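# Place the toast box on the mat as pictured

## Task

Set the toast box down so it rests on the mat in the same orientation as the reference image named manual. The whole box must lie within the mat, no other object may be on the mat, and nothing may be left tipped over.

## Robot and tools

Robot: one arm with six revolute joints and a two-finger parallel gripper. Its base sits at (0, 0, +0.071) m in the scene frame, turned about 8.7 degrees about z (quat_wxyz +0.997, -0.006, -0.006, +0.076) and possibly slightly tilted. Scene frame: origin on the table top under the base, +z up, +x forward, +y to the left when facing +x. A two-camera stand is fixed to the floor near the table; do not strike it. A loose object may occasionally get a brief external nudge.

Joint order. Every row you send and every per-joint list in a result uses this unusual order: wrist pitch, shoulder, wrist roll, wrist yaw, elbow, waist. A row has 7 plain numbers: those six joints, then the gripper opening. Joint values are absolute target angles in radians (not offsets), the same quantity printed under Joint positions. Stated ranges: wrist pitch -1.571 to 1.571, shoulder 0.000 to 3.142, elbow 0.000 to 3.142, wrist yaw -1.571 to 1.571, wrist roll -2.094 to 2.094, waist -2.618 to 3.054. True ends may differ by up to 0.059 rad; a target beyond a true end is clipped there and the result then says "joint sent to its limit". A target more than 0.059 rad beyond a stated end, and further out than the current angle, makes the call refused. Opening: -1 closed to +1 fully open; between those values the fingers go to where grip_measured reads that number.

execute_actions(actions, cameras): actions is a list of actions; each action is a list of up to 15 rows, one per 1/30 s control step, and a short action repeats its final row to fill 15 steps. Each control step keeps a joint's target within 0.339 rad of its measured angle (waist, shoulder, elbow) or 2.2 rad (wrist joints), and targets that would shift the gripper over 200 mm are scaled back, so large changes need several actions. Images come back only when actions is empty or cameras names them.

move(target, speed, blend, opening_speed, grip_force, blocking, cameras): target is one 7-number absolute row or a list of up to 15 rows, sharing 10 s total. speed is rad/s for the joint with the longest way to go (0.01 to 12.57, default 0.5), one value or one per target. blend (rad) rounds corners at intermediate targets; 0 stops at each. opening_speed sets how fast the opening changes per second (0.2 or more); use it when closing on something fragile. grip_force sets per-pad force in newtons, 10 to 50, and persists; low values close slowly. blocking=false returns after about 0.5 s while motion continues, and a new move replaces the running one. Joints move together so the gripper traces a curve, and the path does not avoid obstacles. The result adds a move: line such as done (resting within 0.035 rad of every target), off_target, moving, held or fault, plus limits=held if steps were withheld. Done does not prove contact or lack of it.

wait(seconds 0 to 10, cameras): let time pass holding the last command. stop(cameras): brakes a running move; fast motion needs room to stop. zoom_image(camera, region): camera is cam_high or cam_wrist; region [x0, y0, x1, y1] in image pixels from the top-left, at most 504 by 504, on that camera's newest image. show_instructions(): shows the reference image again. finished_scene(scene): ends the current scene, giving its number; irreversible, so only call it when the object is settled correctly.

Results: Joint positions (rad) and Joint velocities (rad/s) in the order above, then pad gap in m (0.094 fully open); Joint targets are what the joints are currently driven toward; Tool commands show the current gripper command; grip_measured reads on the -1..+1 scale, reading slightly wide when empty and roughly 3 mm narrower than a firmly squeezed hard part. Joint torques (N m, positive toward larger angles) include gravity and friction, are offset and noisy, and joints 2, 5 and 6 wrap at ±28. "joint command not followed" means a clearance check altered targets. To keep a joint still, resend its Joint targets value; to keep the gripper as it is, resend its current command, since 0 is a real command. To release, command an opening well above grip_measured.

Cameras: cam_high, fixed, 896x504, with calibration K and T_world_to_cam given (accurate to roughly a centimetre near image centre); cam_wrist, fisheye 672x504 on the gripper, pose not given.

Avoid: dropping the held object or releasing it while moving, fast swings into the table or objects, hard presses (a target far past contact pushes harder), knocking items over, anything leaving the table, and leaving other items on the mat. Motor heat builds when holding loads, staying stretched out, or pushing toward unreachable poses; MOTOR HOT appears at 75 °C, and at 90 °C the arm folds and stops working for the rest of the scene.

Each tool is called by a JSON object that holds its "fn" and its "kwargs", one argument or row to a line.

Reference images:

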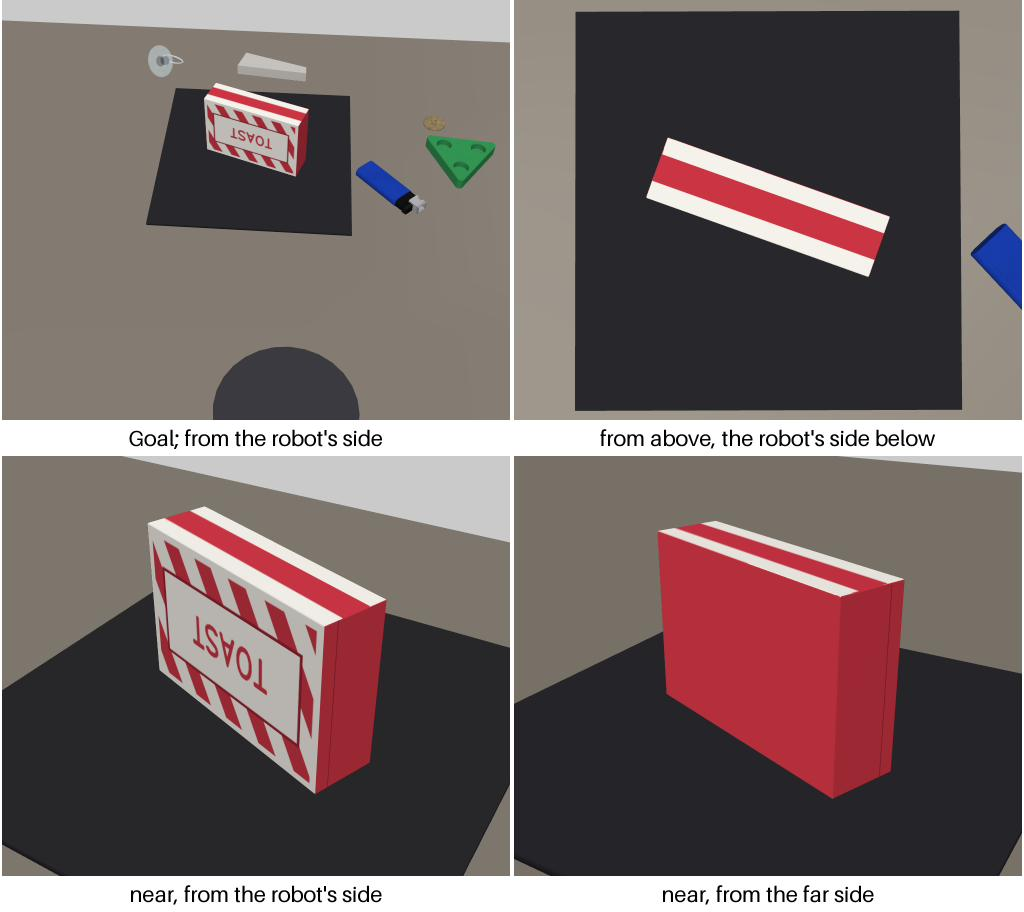

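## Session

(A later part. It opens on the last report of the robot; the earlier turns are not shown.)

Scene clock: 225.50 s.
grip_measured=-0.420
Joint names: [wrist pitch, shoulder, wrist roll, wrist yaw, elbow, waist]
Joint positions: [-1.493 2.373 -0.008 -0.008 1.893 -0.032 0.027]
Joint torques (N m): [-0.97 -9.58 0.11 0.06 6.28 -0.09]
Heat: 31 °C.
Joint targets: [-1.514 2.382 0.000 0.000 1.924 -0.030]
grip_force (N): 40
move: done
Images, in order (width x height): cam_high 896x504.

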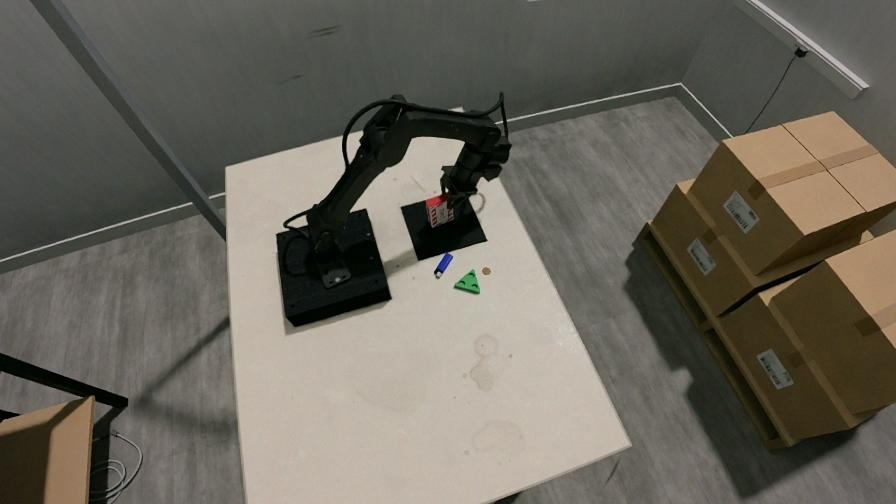

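{"fn": "move", "kwargs": {
  "target": [-1.523, 2.428, 0.0, 0.0, 1.957, -0.03, -0.8],
  "speed": 0.1,
  "cameras": ["cam_high"]
}}

{"fn": "zoom_image", "kwargs": {
  "camera": "cam_high",
  "region": [400, 170, 490, 270]
}}

Scene clock: 227.67 s.
grip_measured=-0.420
Joint names: [wrist pitch, shoulder, wrist roll, wrist yaw, elbow, waist]
Joint positions: [-1.511 2.409 -0.008 -0.008 1.929 -0.032 0.027]
Joint torques (N m): [-0.95 -9.09 0.08 0.09 5.85 -0.05]
Heat: 31 °C.
Joint targets: [-1.523 2.428 0.000 0.000 1.957 -0.030]
grip_force (N): 40
move: done
Images, in order (width x height): cam_high 896x504.

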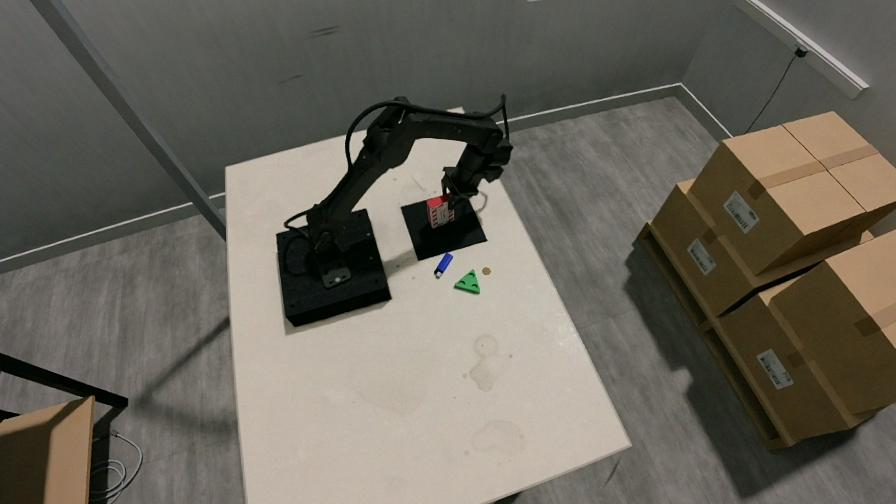

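Scaled by 5.040 from the camera's 896x504 image, which has a finer 1280x720 frame.

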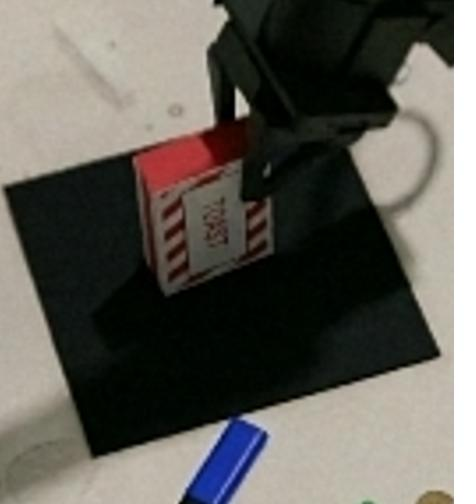

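{"fn": "move", "kwargs": {
  "target": [-1.523, 2.446, 0.0, 0.0, 1.957, -0.03, -0.8],
  "speed": 0.05,
  "cameras": []
}}

Scene clock: 230.33 s.
grip_measured=-0.420
Joint names: [wrist pitch, shoulder, wrist roll, wrist yaw, elbow, waist]
Joint positions: [-1.524 2.418 -0.008 -0.008 1.934 -0.032 0.027]
Joint torques (N m): [-0.8 -8.61 0.05 0.04 5.49 -0.13]
Heat: 32 °C.
Joint targets: [-1.523 2.446 0.000 0.000 1.957 -0.030]
grip_force (N): 40
move: done
No camera images: "cameras" was empty.

{"fn": "move", "kwargs": {
  "target": [-1.523, 2.456, 0.0, 0.0, 1.957, -0.03, -0.8],
  "speed": 0.05,
  "cameras": ["all"]
}}

{"fn": "zoom_image", "kwargs": {
  "camera": "cam_high",
  "region": [400, 170, 490, 270]
}}

Scene clock: 232.87 s.
grip_measured=-0.420
Joint names: [wrist pitch, shoulder, wrist roll, wrist yaw, elbow, waist]
Joint positions: [-1.527 2.422 -0.008 -0.008 1.939 -0.032 0.027]
Joint torques (N m): [-0.8 -8.08 0.09 0.06 5.04 -0.02]
Heat: 32 °C.
Joint targets: [-1.523 2.456 0.000 0.000 1.957 -0.030]
grip_force (N): 40
move: done

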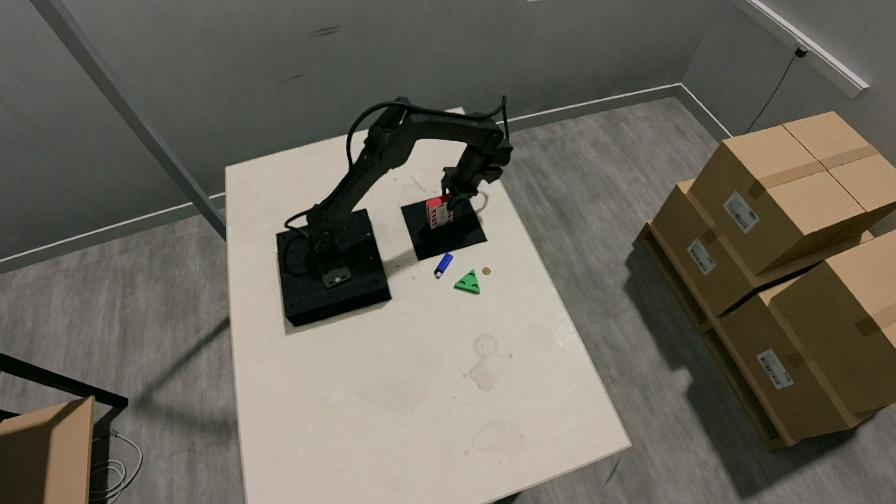

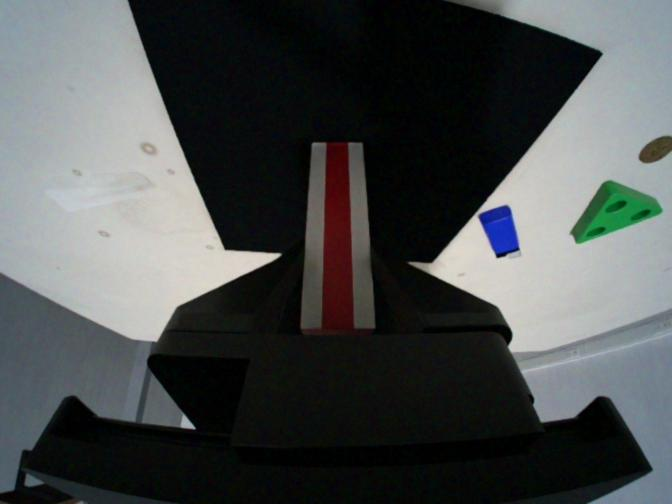

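Scaled by 5.040 from the camera's 896x504 image, which has a finer 1280x720 frame.

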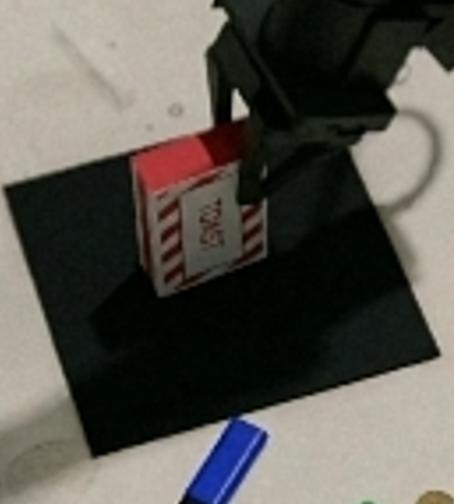

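{"fn": "move", "kwargs": {
  "target": [
    [-1.523, 2.456, 0.0, 0.0, 1.957, -0.03, 0.25],
    [-1.347, 2.044, 0.0, 0.0, 1.85, -0.03, 0.25],
    [0.17, 1.138, 0.0, 0.0, 0.375, -0.03, 0.25]
  ],
  "speed": [0.3, 0.35, 0.8],
  "blend": [0, 0.1, 0],
  "opening_speed": 1.0,
  "cameras": ["all"]
}}

{"fn": "zoom_image", "kwargs": {
  "camera": "cam_high",
  "region": [380, 150, 500, 270]
}}

Scene clock: 242.63 s.
grip_measured=+0.248
Joint names: [wrist pitch, shoulder, wrist roll, wrist yaw, elbow, waist]
Joint positions: [0.135 1.164 -0.007 -0.007 0.381 -0.032 0.059]
Joint torques (N m): [1.85 -4.11 0.06 0.08 4.45 0.03]
Heat: 33 °C.
Joint targets: [0.170 1.138 0.000 0.000 0.375 -0.030]
grip_force (N): 40
move: done

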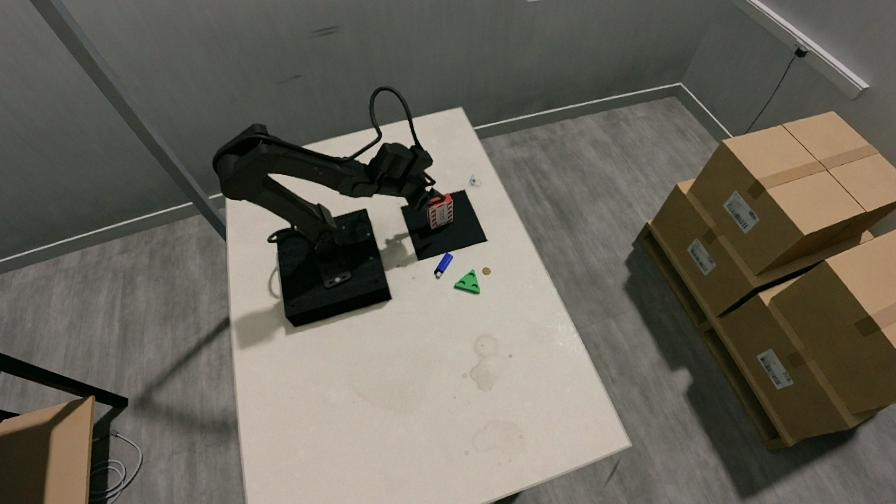

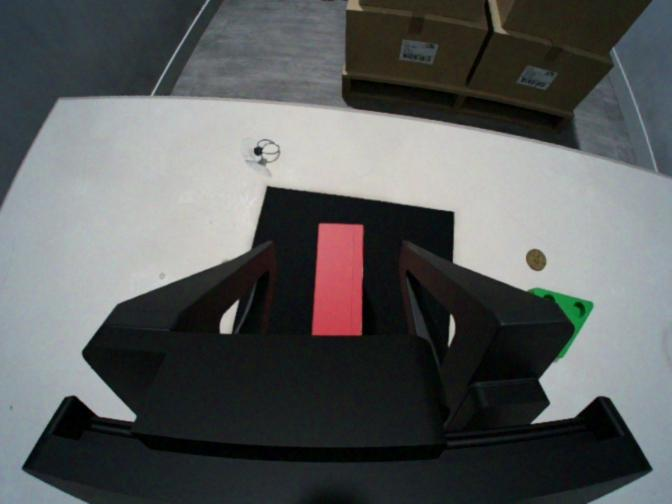

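Scaled by 4.200 from the camera's 896x504 image, which has a finer 1280x720 frame.

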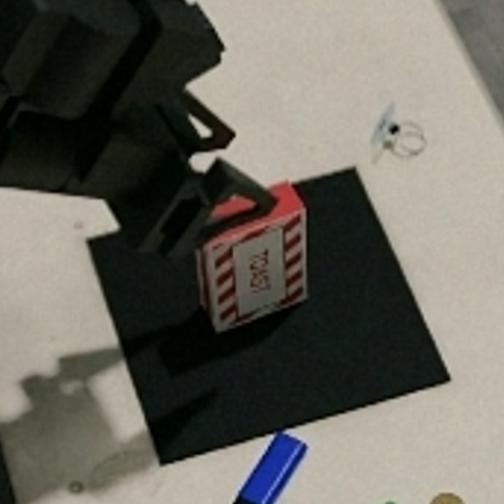

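{"fn": "move", "kwargs": {
  "target": [
    [0.887, 1.667, 0.0, 0.0, 0.188, -0.03, 0.25],
    [0.887, 1.667, 0.0, 0.0, 0.188, -0.03, -0.8]
  ],
  "speed": [0.35, 0.3],
  "opening_speed": 1.0,
  "cameras": ["all"]
}}

{"fn": "zoom_image", "kwargs": {
  "camera": "cam_high",
  "region": [380, 150, 500, 270]
}}

Scene clock: 249.40 s.
grip_measured=-0.419
Joint names: [wrist pitch, shoulder, wrist roll, wrist yaw, elbow, waist]
Joint positions: [0.853 1.66 -0.007 -0.007 0.195 -0.032 0.027]
Joint torques (N m): [1.86 -3.32 0.1 0.07 1.95 0.05]
Heat: 32 °C.
Joint targets: [0.887 1.667 0.000 0.000 0.188 -0.030]
grip_force (N): 40
move: done

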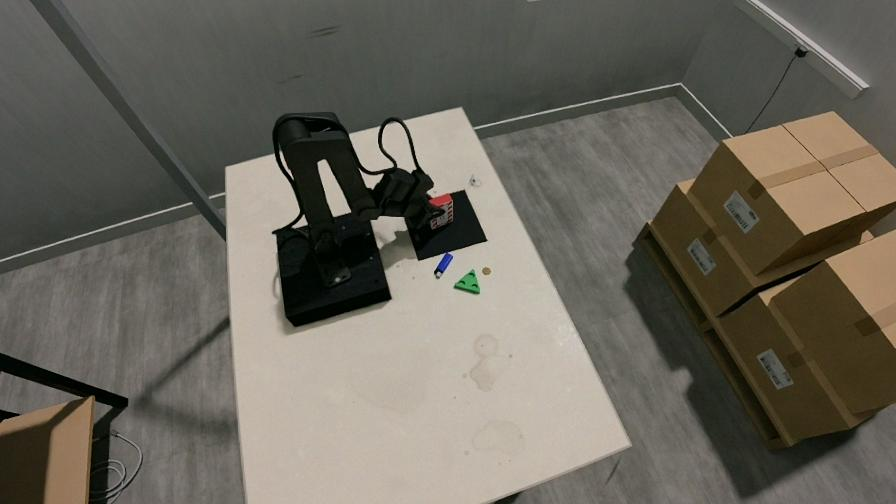

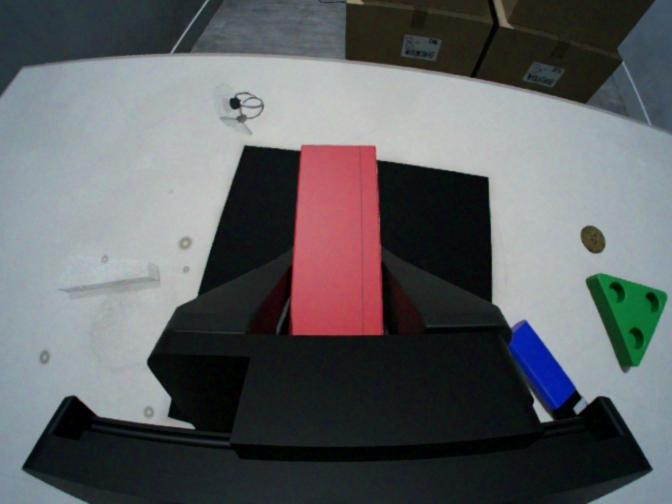

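Scaled by 4.200 from the camera's 896x504 image, which has a finer 1280x720 frame.

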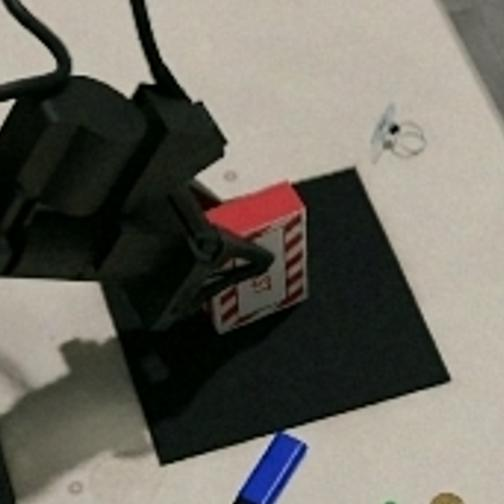

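{"fn": "move", "kwargs": {
  "target": [
    [0.008, 1.065, 0.0, 0.0, 0.47, -0.03, -0.8],
    [-0.94, 1.743, 1.645, -0.63, 1.155, -0.446, -0.8]
  ],
  "speed": [0.5, 0.8],
  "blend": [0.15, 0],
  "cameras": ["all"]
}}

{"fn": "zoom_image", "kwargs": {
  "camera": "cam_high",
  "region": [380, 130, 520, 270]
}}

Scene clock: 259.00 s.
grip_measured=-0.420
Joint names: [wrist pitch, shoulder, wrist roll, wrist yaw, elbow, waist]
Joint positions: [-0.918 1.735 1.636 -0.614 1.123 -0.441 0.027]
Joint torques (N m): [-0.14 -5.72 0.05 -0.55 6.79 -0.49]
Heat: 32 °C.
Joint targets: [-0.940 1.743 1.645 -0.630 1.155 -0.446]
grip_force (N): 40
move: done

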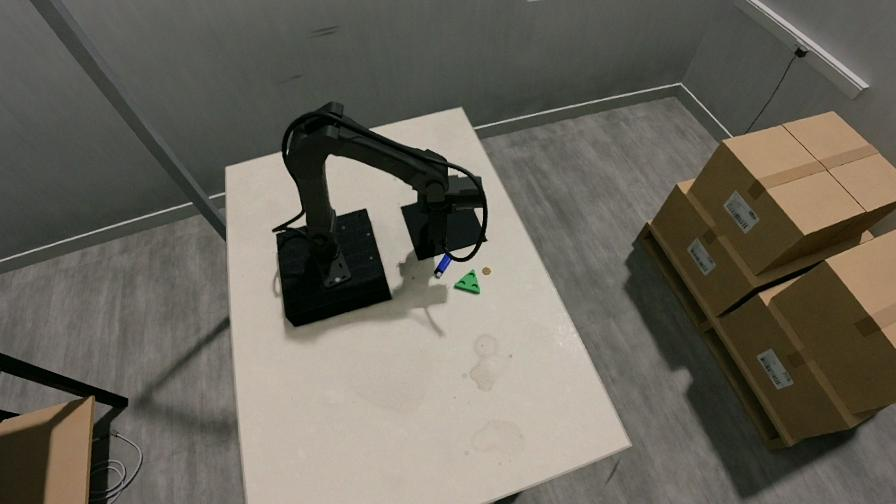

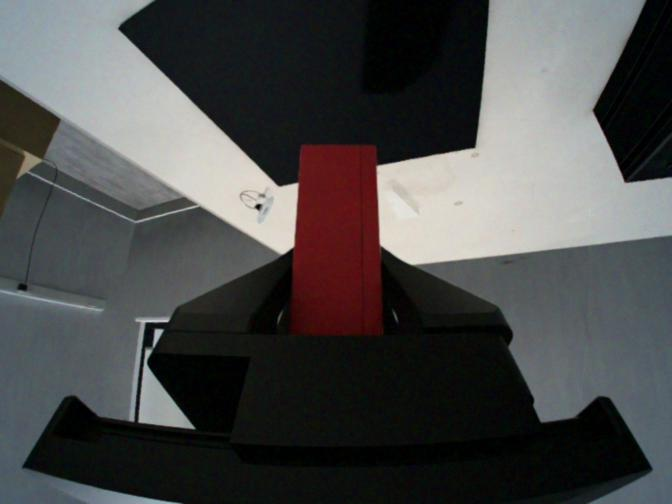

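Scaled by 3.600 from the camera's 896x504 image, which has a finer 1280x720 frame.

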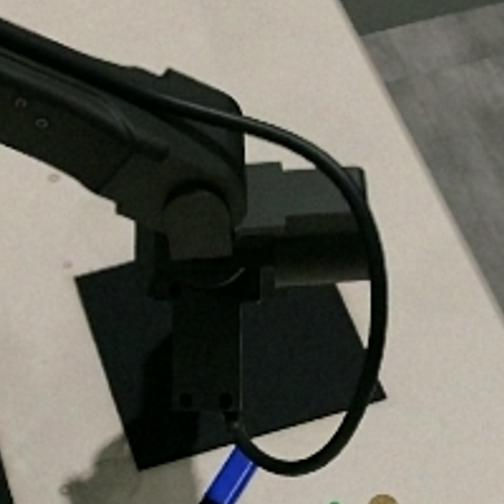

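{"fn": "move", "kwargs": {
  "target": [-0.545, 1.935, 1.645, -0.63, 0.958, -0.446, -0.8],
  "speed": 0.35,
  "cameras": ["cam_wrist"]
}}

Scene clock: 262.03 s.
grip_measured=-0.420
Joint names: [wrist pitch, shoulder, wrist roll, wrist yaw, elbow, waist]
Joint positions: [-0.56 1.928 1.637 -0.616 0.964 -0.441 0.027]
Joint torques (N m): [0.3 -6.54 0.07 -0.48 2.89 -0.59]
Heat: 32 °C.
Joint targets: [-0.545 1.935 1.645 -0.630 0.958 -0.446]
grip_force (N): 40
move: done
Images, in order (width x height): cam_wrist 672x504.

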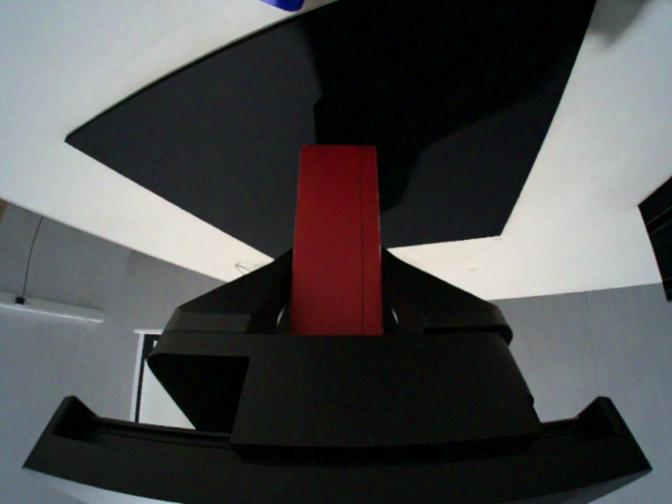

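{"fn": "move", "kwargs": {
  "target": [-0.529, 1.946, 1.645, -0.63, 0.953, -0.446, -0.8],
  "speed": 0.06,
  "cameras": []
}}

Scene clock: 264.07 s.
grip_measured=-0.420
Joint names: [wrist pitch, shoulder, wrist roll, wrist yaw, elbow, waist]
Joint positions: [-0.545 1.935 1.637 -0.616 0.964 -0.441 0.027]
Joint torques (N m): [0.27 -6.05 0.11 -0.51 2.44 -0.61]
Heat: 31 °C.
Joint targets: [-0.529 1.946 1.645 -0.630 0.953 -0.446]
grip_force (N): 40
move: done
No camera images: "cameras" was empty.

{"fn": "move", "kwargs": {
  "target": [-0.511, 1.958, 1.645, -0.63, 0.943, -0.446, -0.8],
  "speed": 0.06,
  "cameras": []
}}

Scene clock: 266.23 s.
grip_measured=-0.420
Joint names: [wrist pitch, shoulder, wrist roll, wrist yaw, elbow, waist]
Joint positions: [-0.526 1.947 1.637 -0.616 0.951 -0.441 0.027]
Joint torques (N m): [0.32 -6.31 0.07 -0.5 2.55 -0.59]
Heat: 31 °C.
Joint targets: [-0.511 1.958 1.645 -0.630 0.943 -0.446]
grip_force (N): 40
move: done
No camera images: "cameras" was empty.

{"fn": "move", "kwargs": {
  "target": [-0.499, 1.967, 1.645, -0.63, 0.937, -0.446, -0.8],
  "speed": 0.06,
  "cameras": []
}}

Scene clock: 267.67 s.
grip_measured=-0.420
Joint names: [wrist pitch, shoulder, wrist roll, wrist yaw, elbow, waist]
Joint positions: [-0.515 1.956 1.637 -0.616 0.945 -0.441 0.027]
Joint torques (N m): [0.31 -5.97 0.05 -0.46 2.39 -0.55]
Heat: 31 °C.
Joint targets: [-0.499 1.967 1.645 -0.630 0.937 -0.446]
grip_force (N): 40
move: done
No camera images: "cameras" was empty.

{"fn": "move", "kwargs": {
  "target": [-0.491, 1.974, 1.645, -0.63, 0.933, -0.446, -0.8],
  "speed": 0.05,
  "cameras": ["cam_wrist"]
}}

Scene clock: 269.07 s.
grip_measured=-0.420
Joint names: [wrist pitch, shoulder, wrist roll, wrist yaw, elbow, waist]
Joint positions: [-0.507 1.963 1.637 -0.616 0.945 -0.441 0.027]
Joint torques (N m): [0.33 -6.2 0.1 -0.47 2.15 -0.58]
Heat: 31 °C.
Joint targets: [-0.491 1.974 1.645 -0.630 0.933 -0.446]
grip_force (N): 40
move: done
Images, in order (width x height): cam_wrist 672x504.

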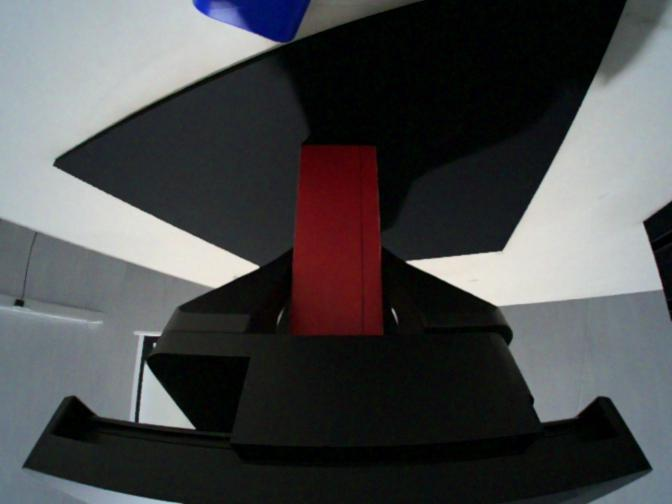

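{"fn": "move", "kwargs": {
  "target": [-0.483, 1.981, 1.645, -0.63, 0.928, -0.446, -0.8],
  "speed": 0.05,
  "cameras": ["cam_wrist"]
}}

{"fn": "zoom_image", "kwargs": {
  "camera": "cam_wrist",
  "region": [240, 80, 440, 230]
}}

Scene clock: 270.93 s.
grip_measured=-0.420
Joint names: [wrist pitch, shoulder, wrist roll, wrist yaw, elbow, waist]
Joint positions: [-0.498 1.963 1.637 -0.622 0.939 -0.441 0.027]
Joint torques (N m): [0.27 -5.78 0.08 -0.42 2.33 -0.42]
Heat: 31 °C.
Joint targets: [-0.483 1.981 1.645 -0.630 0.928 -0.446]
grip_force (N): 40
move: done
Images, in order (width x height): cam_wrist 672x504.

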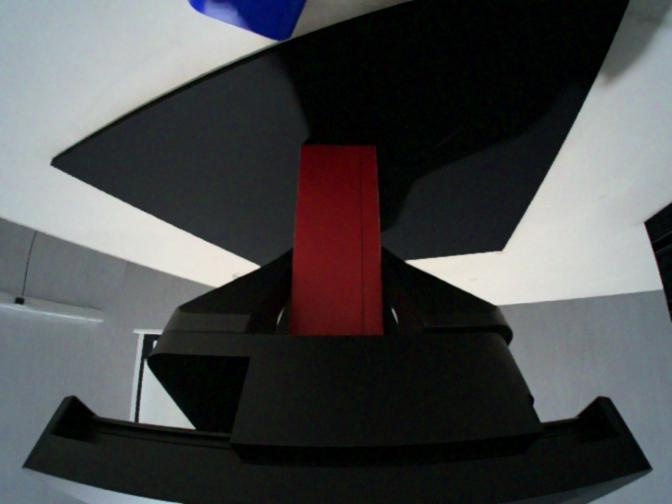

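Scaled by 2.520 from the camera's 672x504 image, which has a finer 960x720 frame.

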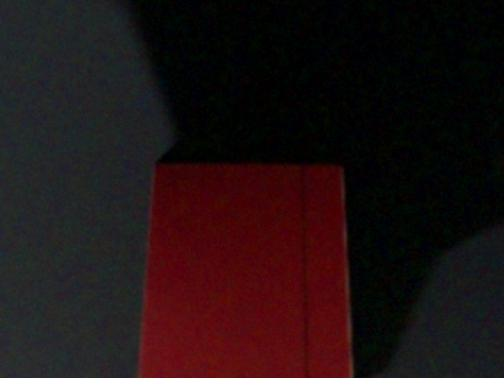

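{"fn": "move", "kwargs": {
  "target": [
    [-0.483, 1.981, 1.645, -0.63, 0.928, -0.446, 0.2],
    [-0.94, 1.743, 1.645, -0.63, 1.155, -0.446, 0.2]
  ],
  "speed": [0.3, 0.4],
  "opening_speed": 0.8,
  "cameras": ["all"]
}}

{"fn": "zoom_image", "kwargs": {
  "camera": "cam_high",
  "region": [380, 150, 500, 270]
}}

Scene clock: 276.00 s.
grip_measured=+0.198
Joint names: [wrist pitch, shoulder, wrist roll, wrist yaw, elbow, waist]
Joint positions: [-0.917 1.776 1.637 -0.622 1.129 -0.441 0.056]
Joint torques (N m): [-0.2 -8.76 0.07 -0.39 6.11 -0.59]
Heat: 31 °C.
Joint targets: [-0.940 1.743 1.645 -0.630 1.155 -0.446]
grip_force (N): 40
move: done

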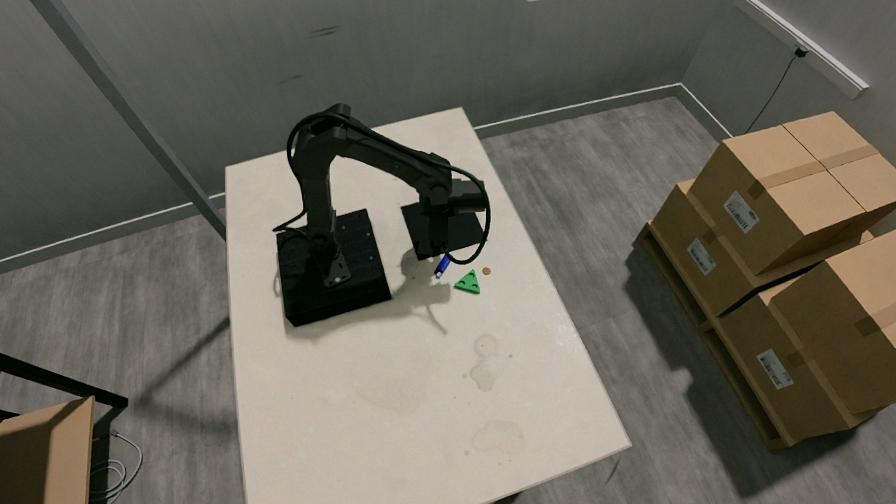

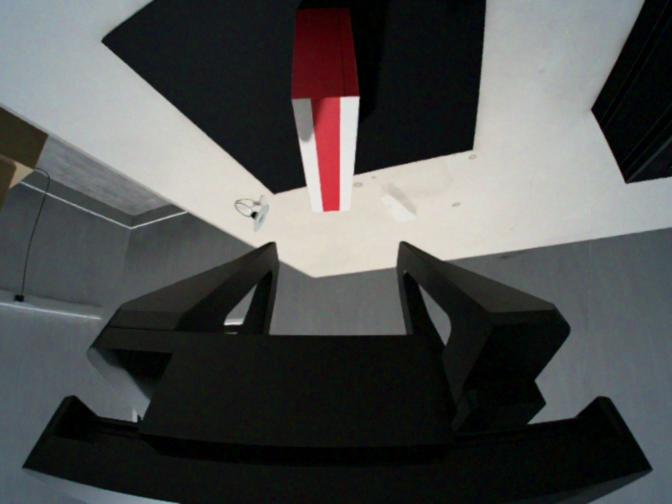

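Scaled by 4.200 from the camera's 896x504 image, which has a finer 1280x720 frame.

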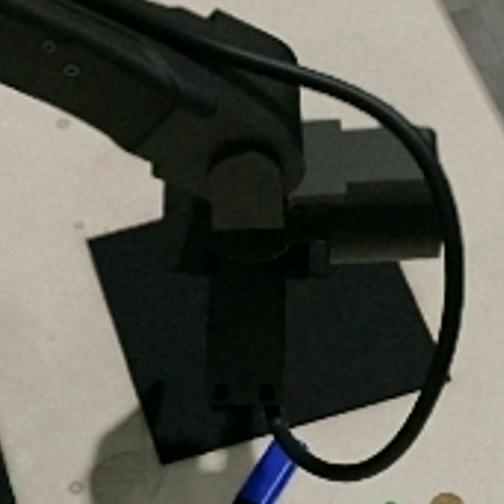

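{"fn": "move", "kwargs": {
  "target": [-0.8, 1.45, 1.0, -0.3, 1.15, 0.5, 0.2],
  "speed": 0.9,
  "cameras": ["cam_high"]
}}

{"fn": "zoom_image", "kwargs": {
  "camera": "cam_high",
  "region": [380, 150, 500, 270]
}}

Scene clock: 281.70 s.
grip_measured=+0.198
Joint names: [wrist pitch, shoulder, wrist roll, wrist yaw, elbow, waist]
Joint positions: [-0.826 1.48 1.014 -0.311 1.129 0.499 0.056]
Joint torques (N m): [0.96 -7.12 -0.11 -0.06 6.65 -0.14]
Heat: 32 °C.
Joint targets: [-0.800 1.450 1.000 -0.300 1.150 0.500]
grip_force (N): 40
move: done
Images, in order (width x height): cam_high 896x504.

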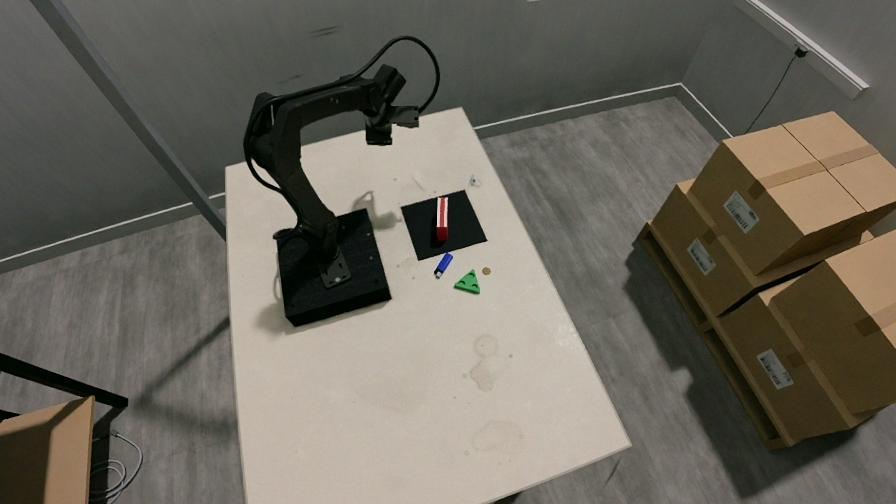

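Scaled by 4.200 from the camera's 896x504 image, which has a finer 1280x720 frame.

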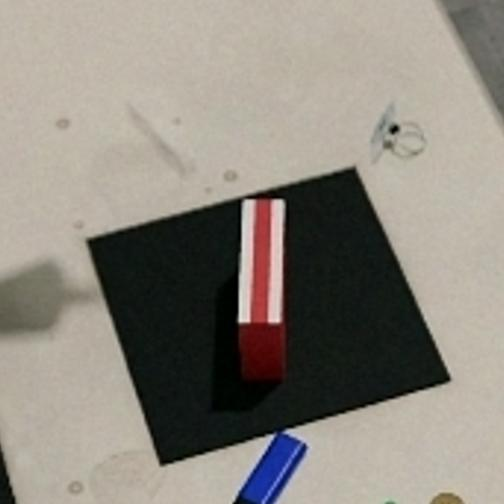

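{"fn": "finished_scene", "kwargs": {
  "scene": 1
}}

The scene is finished: the task was done.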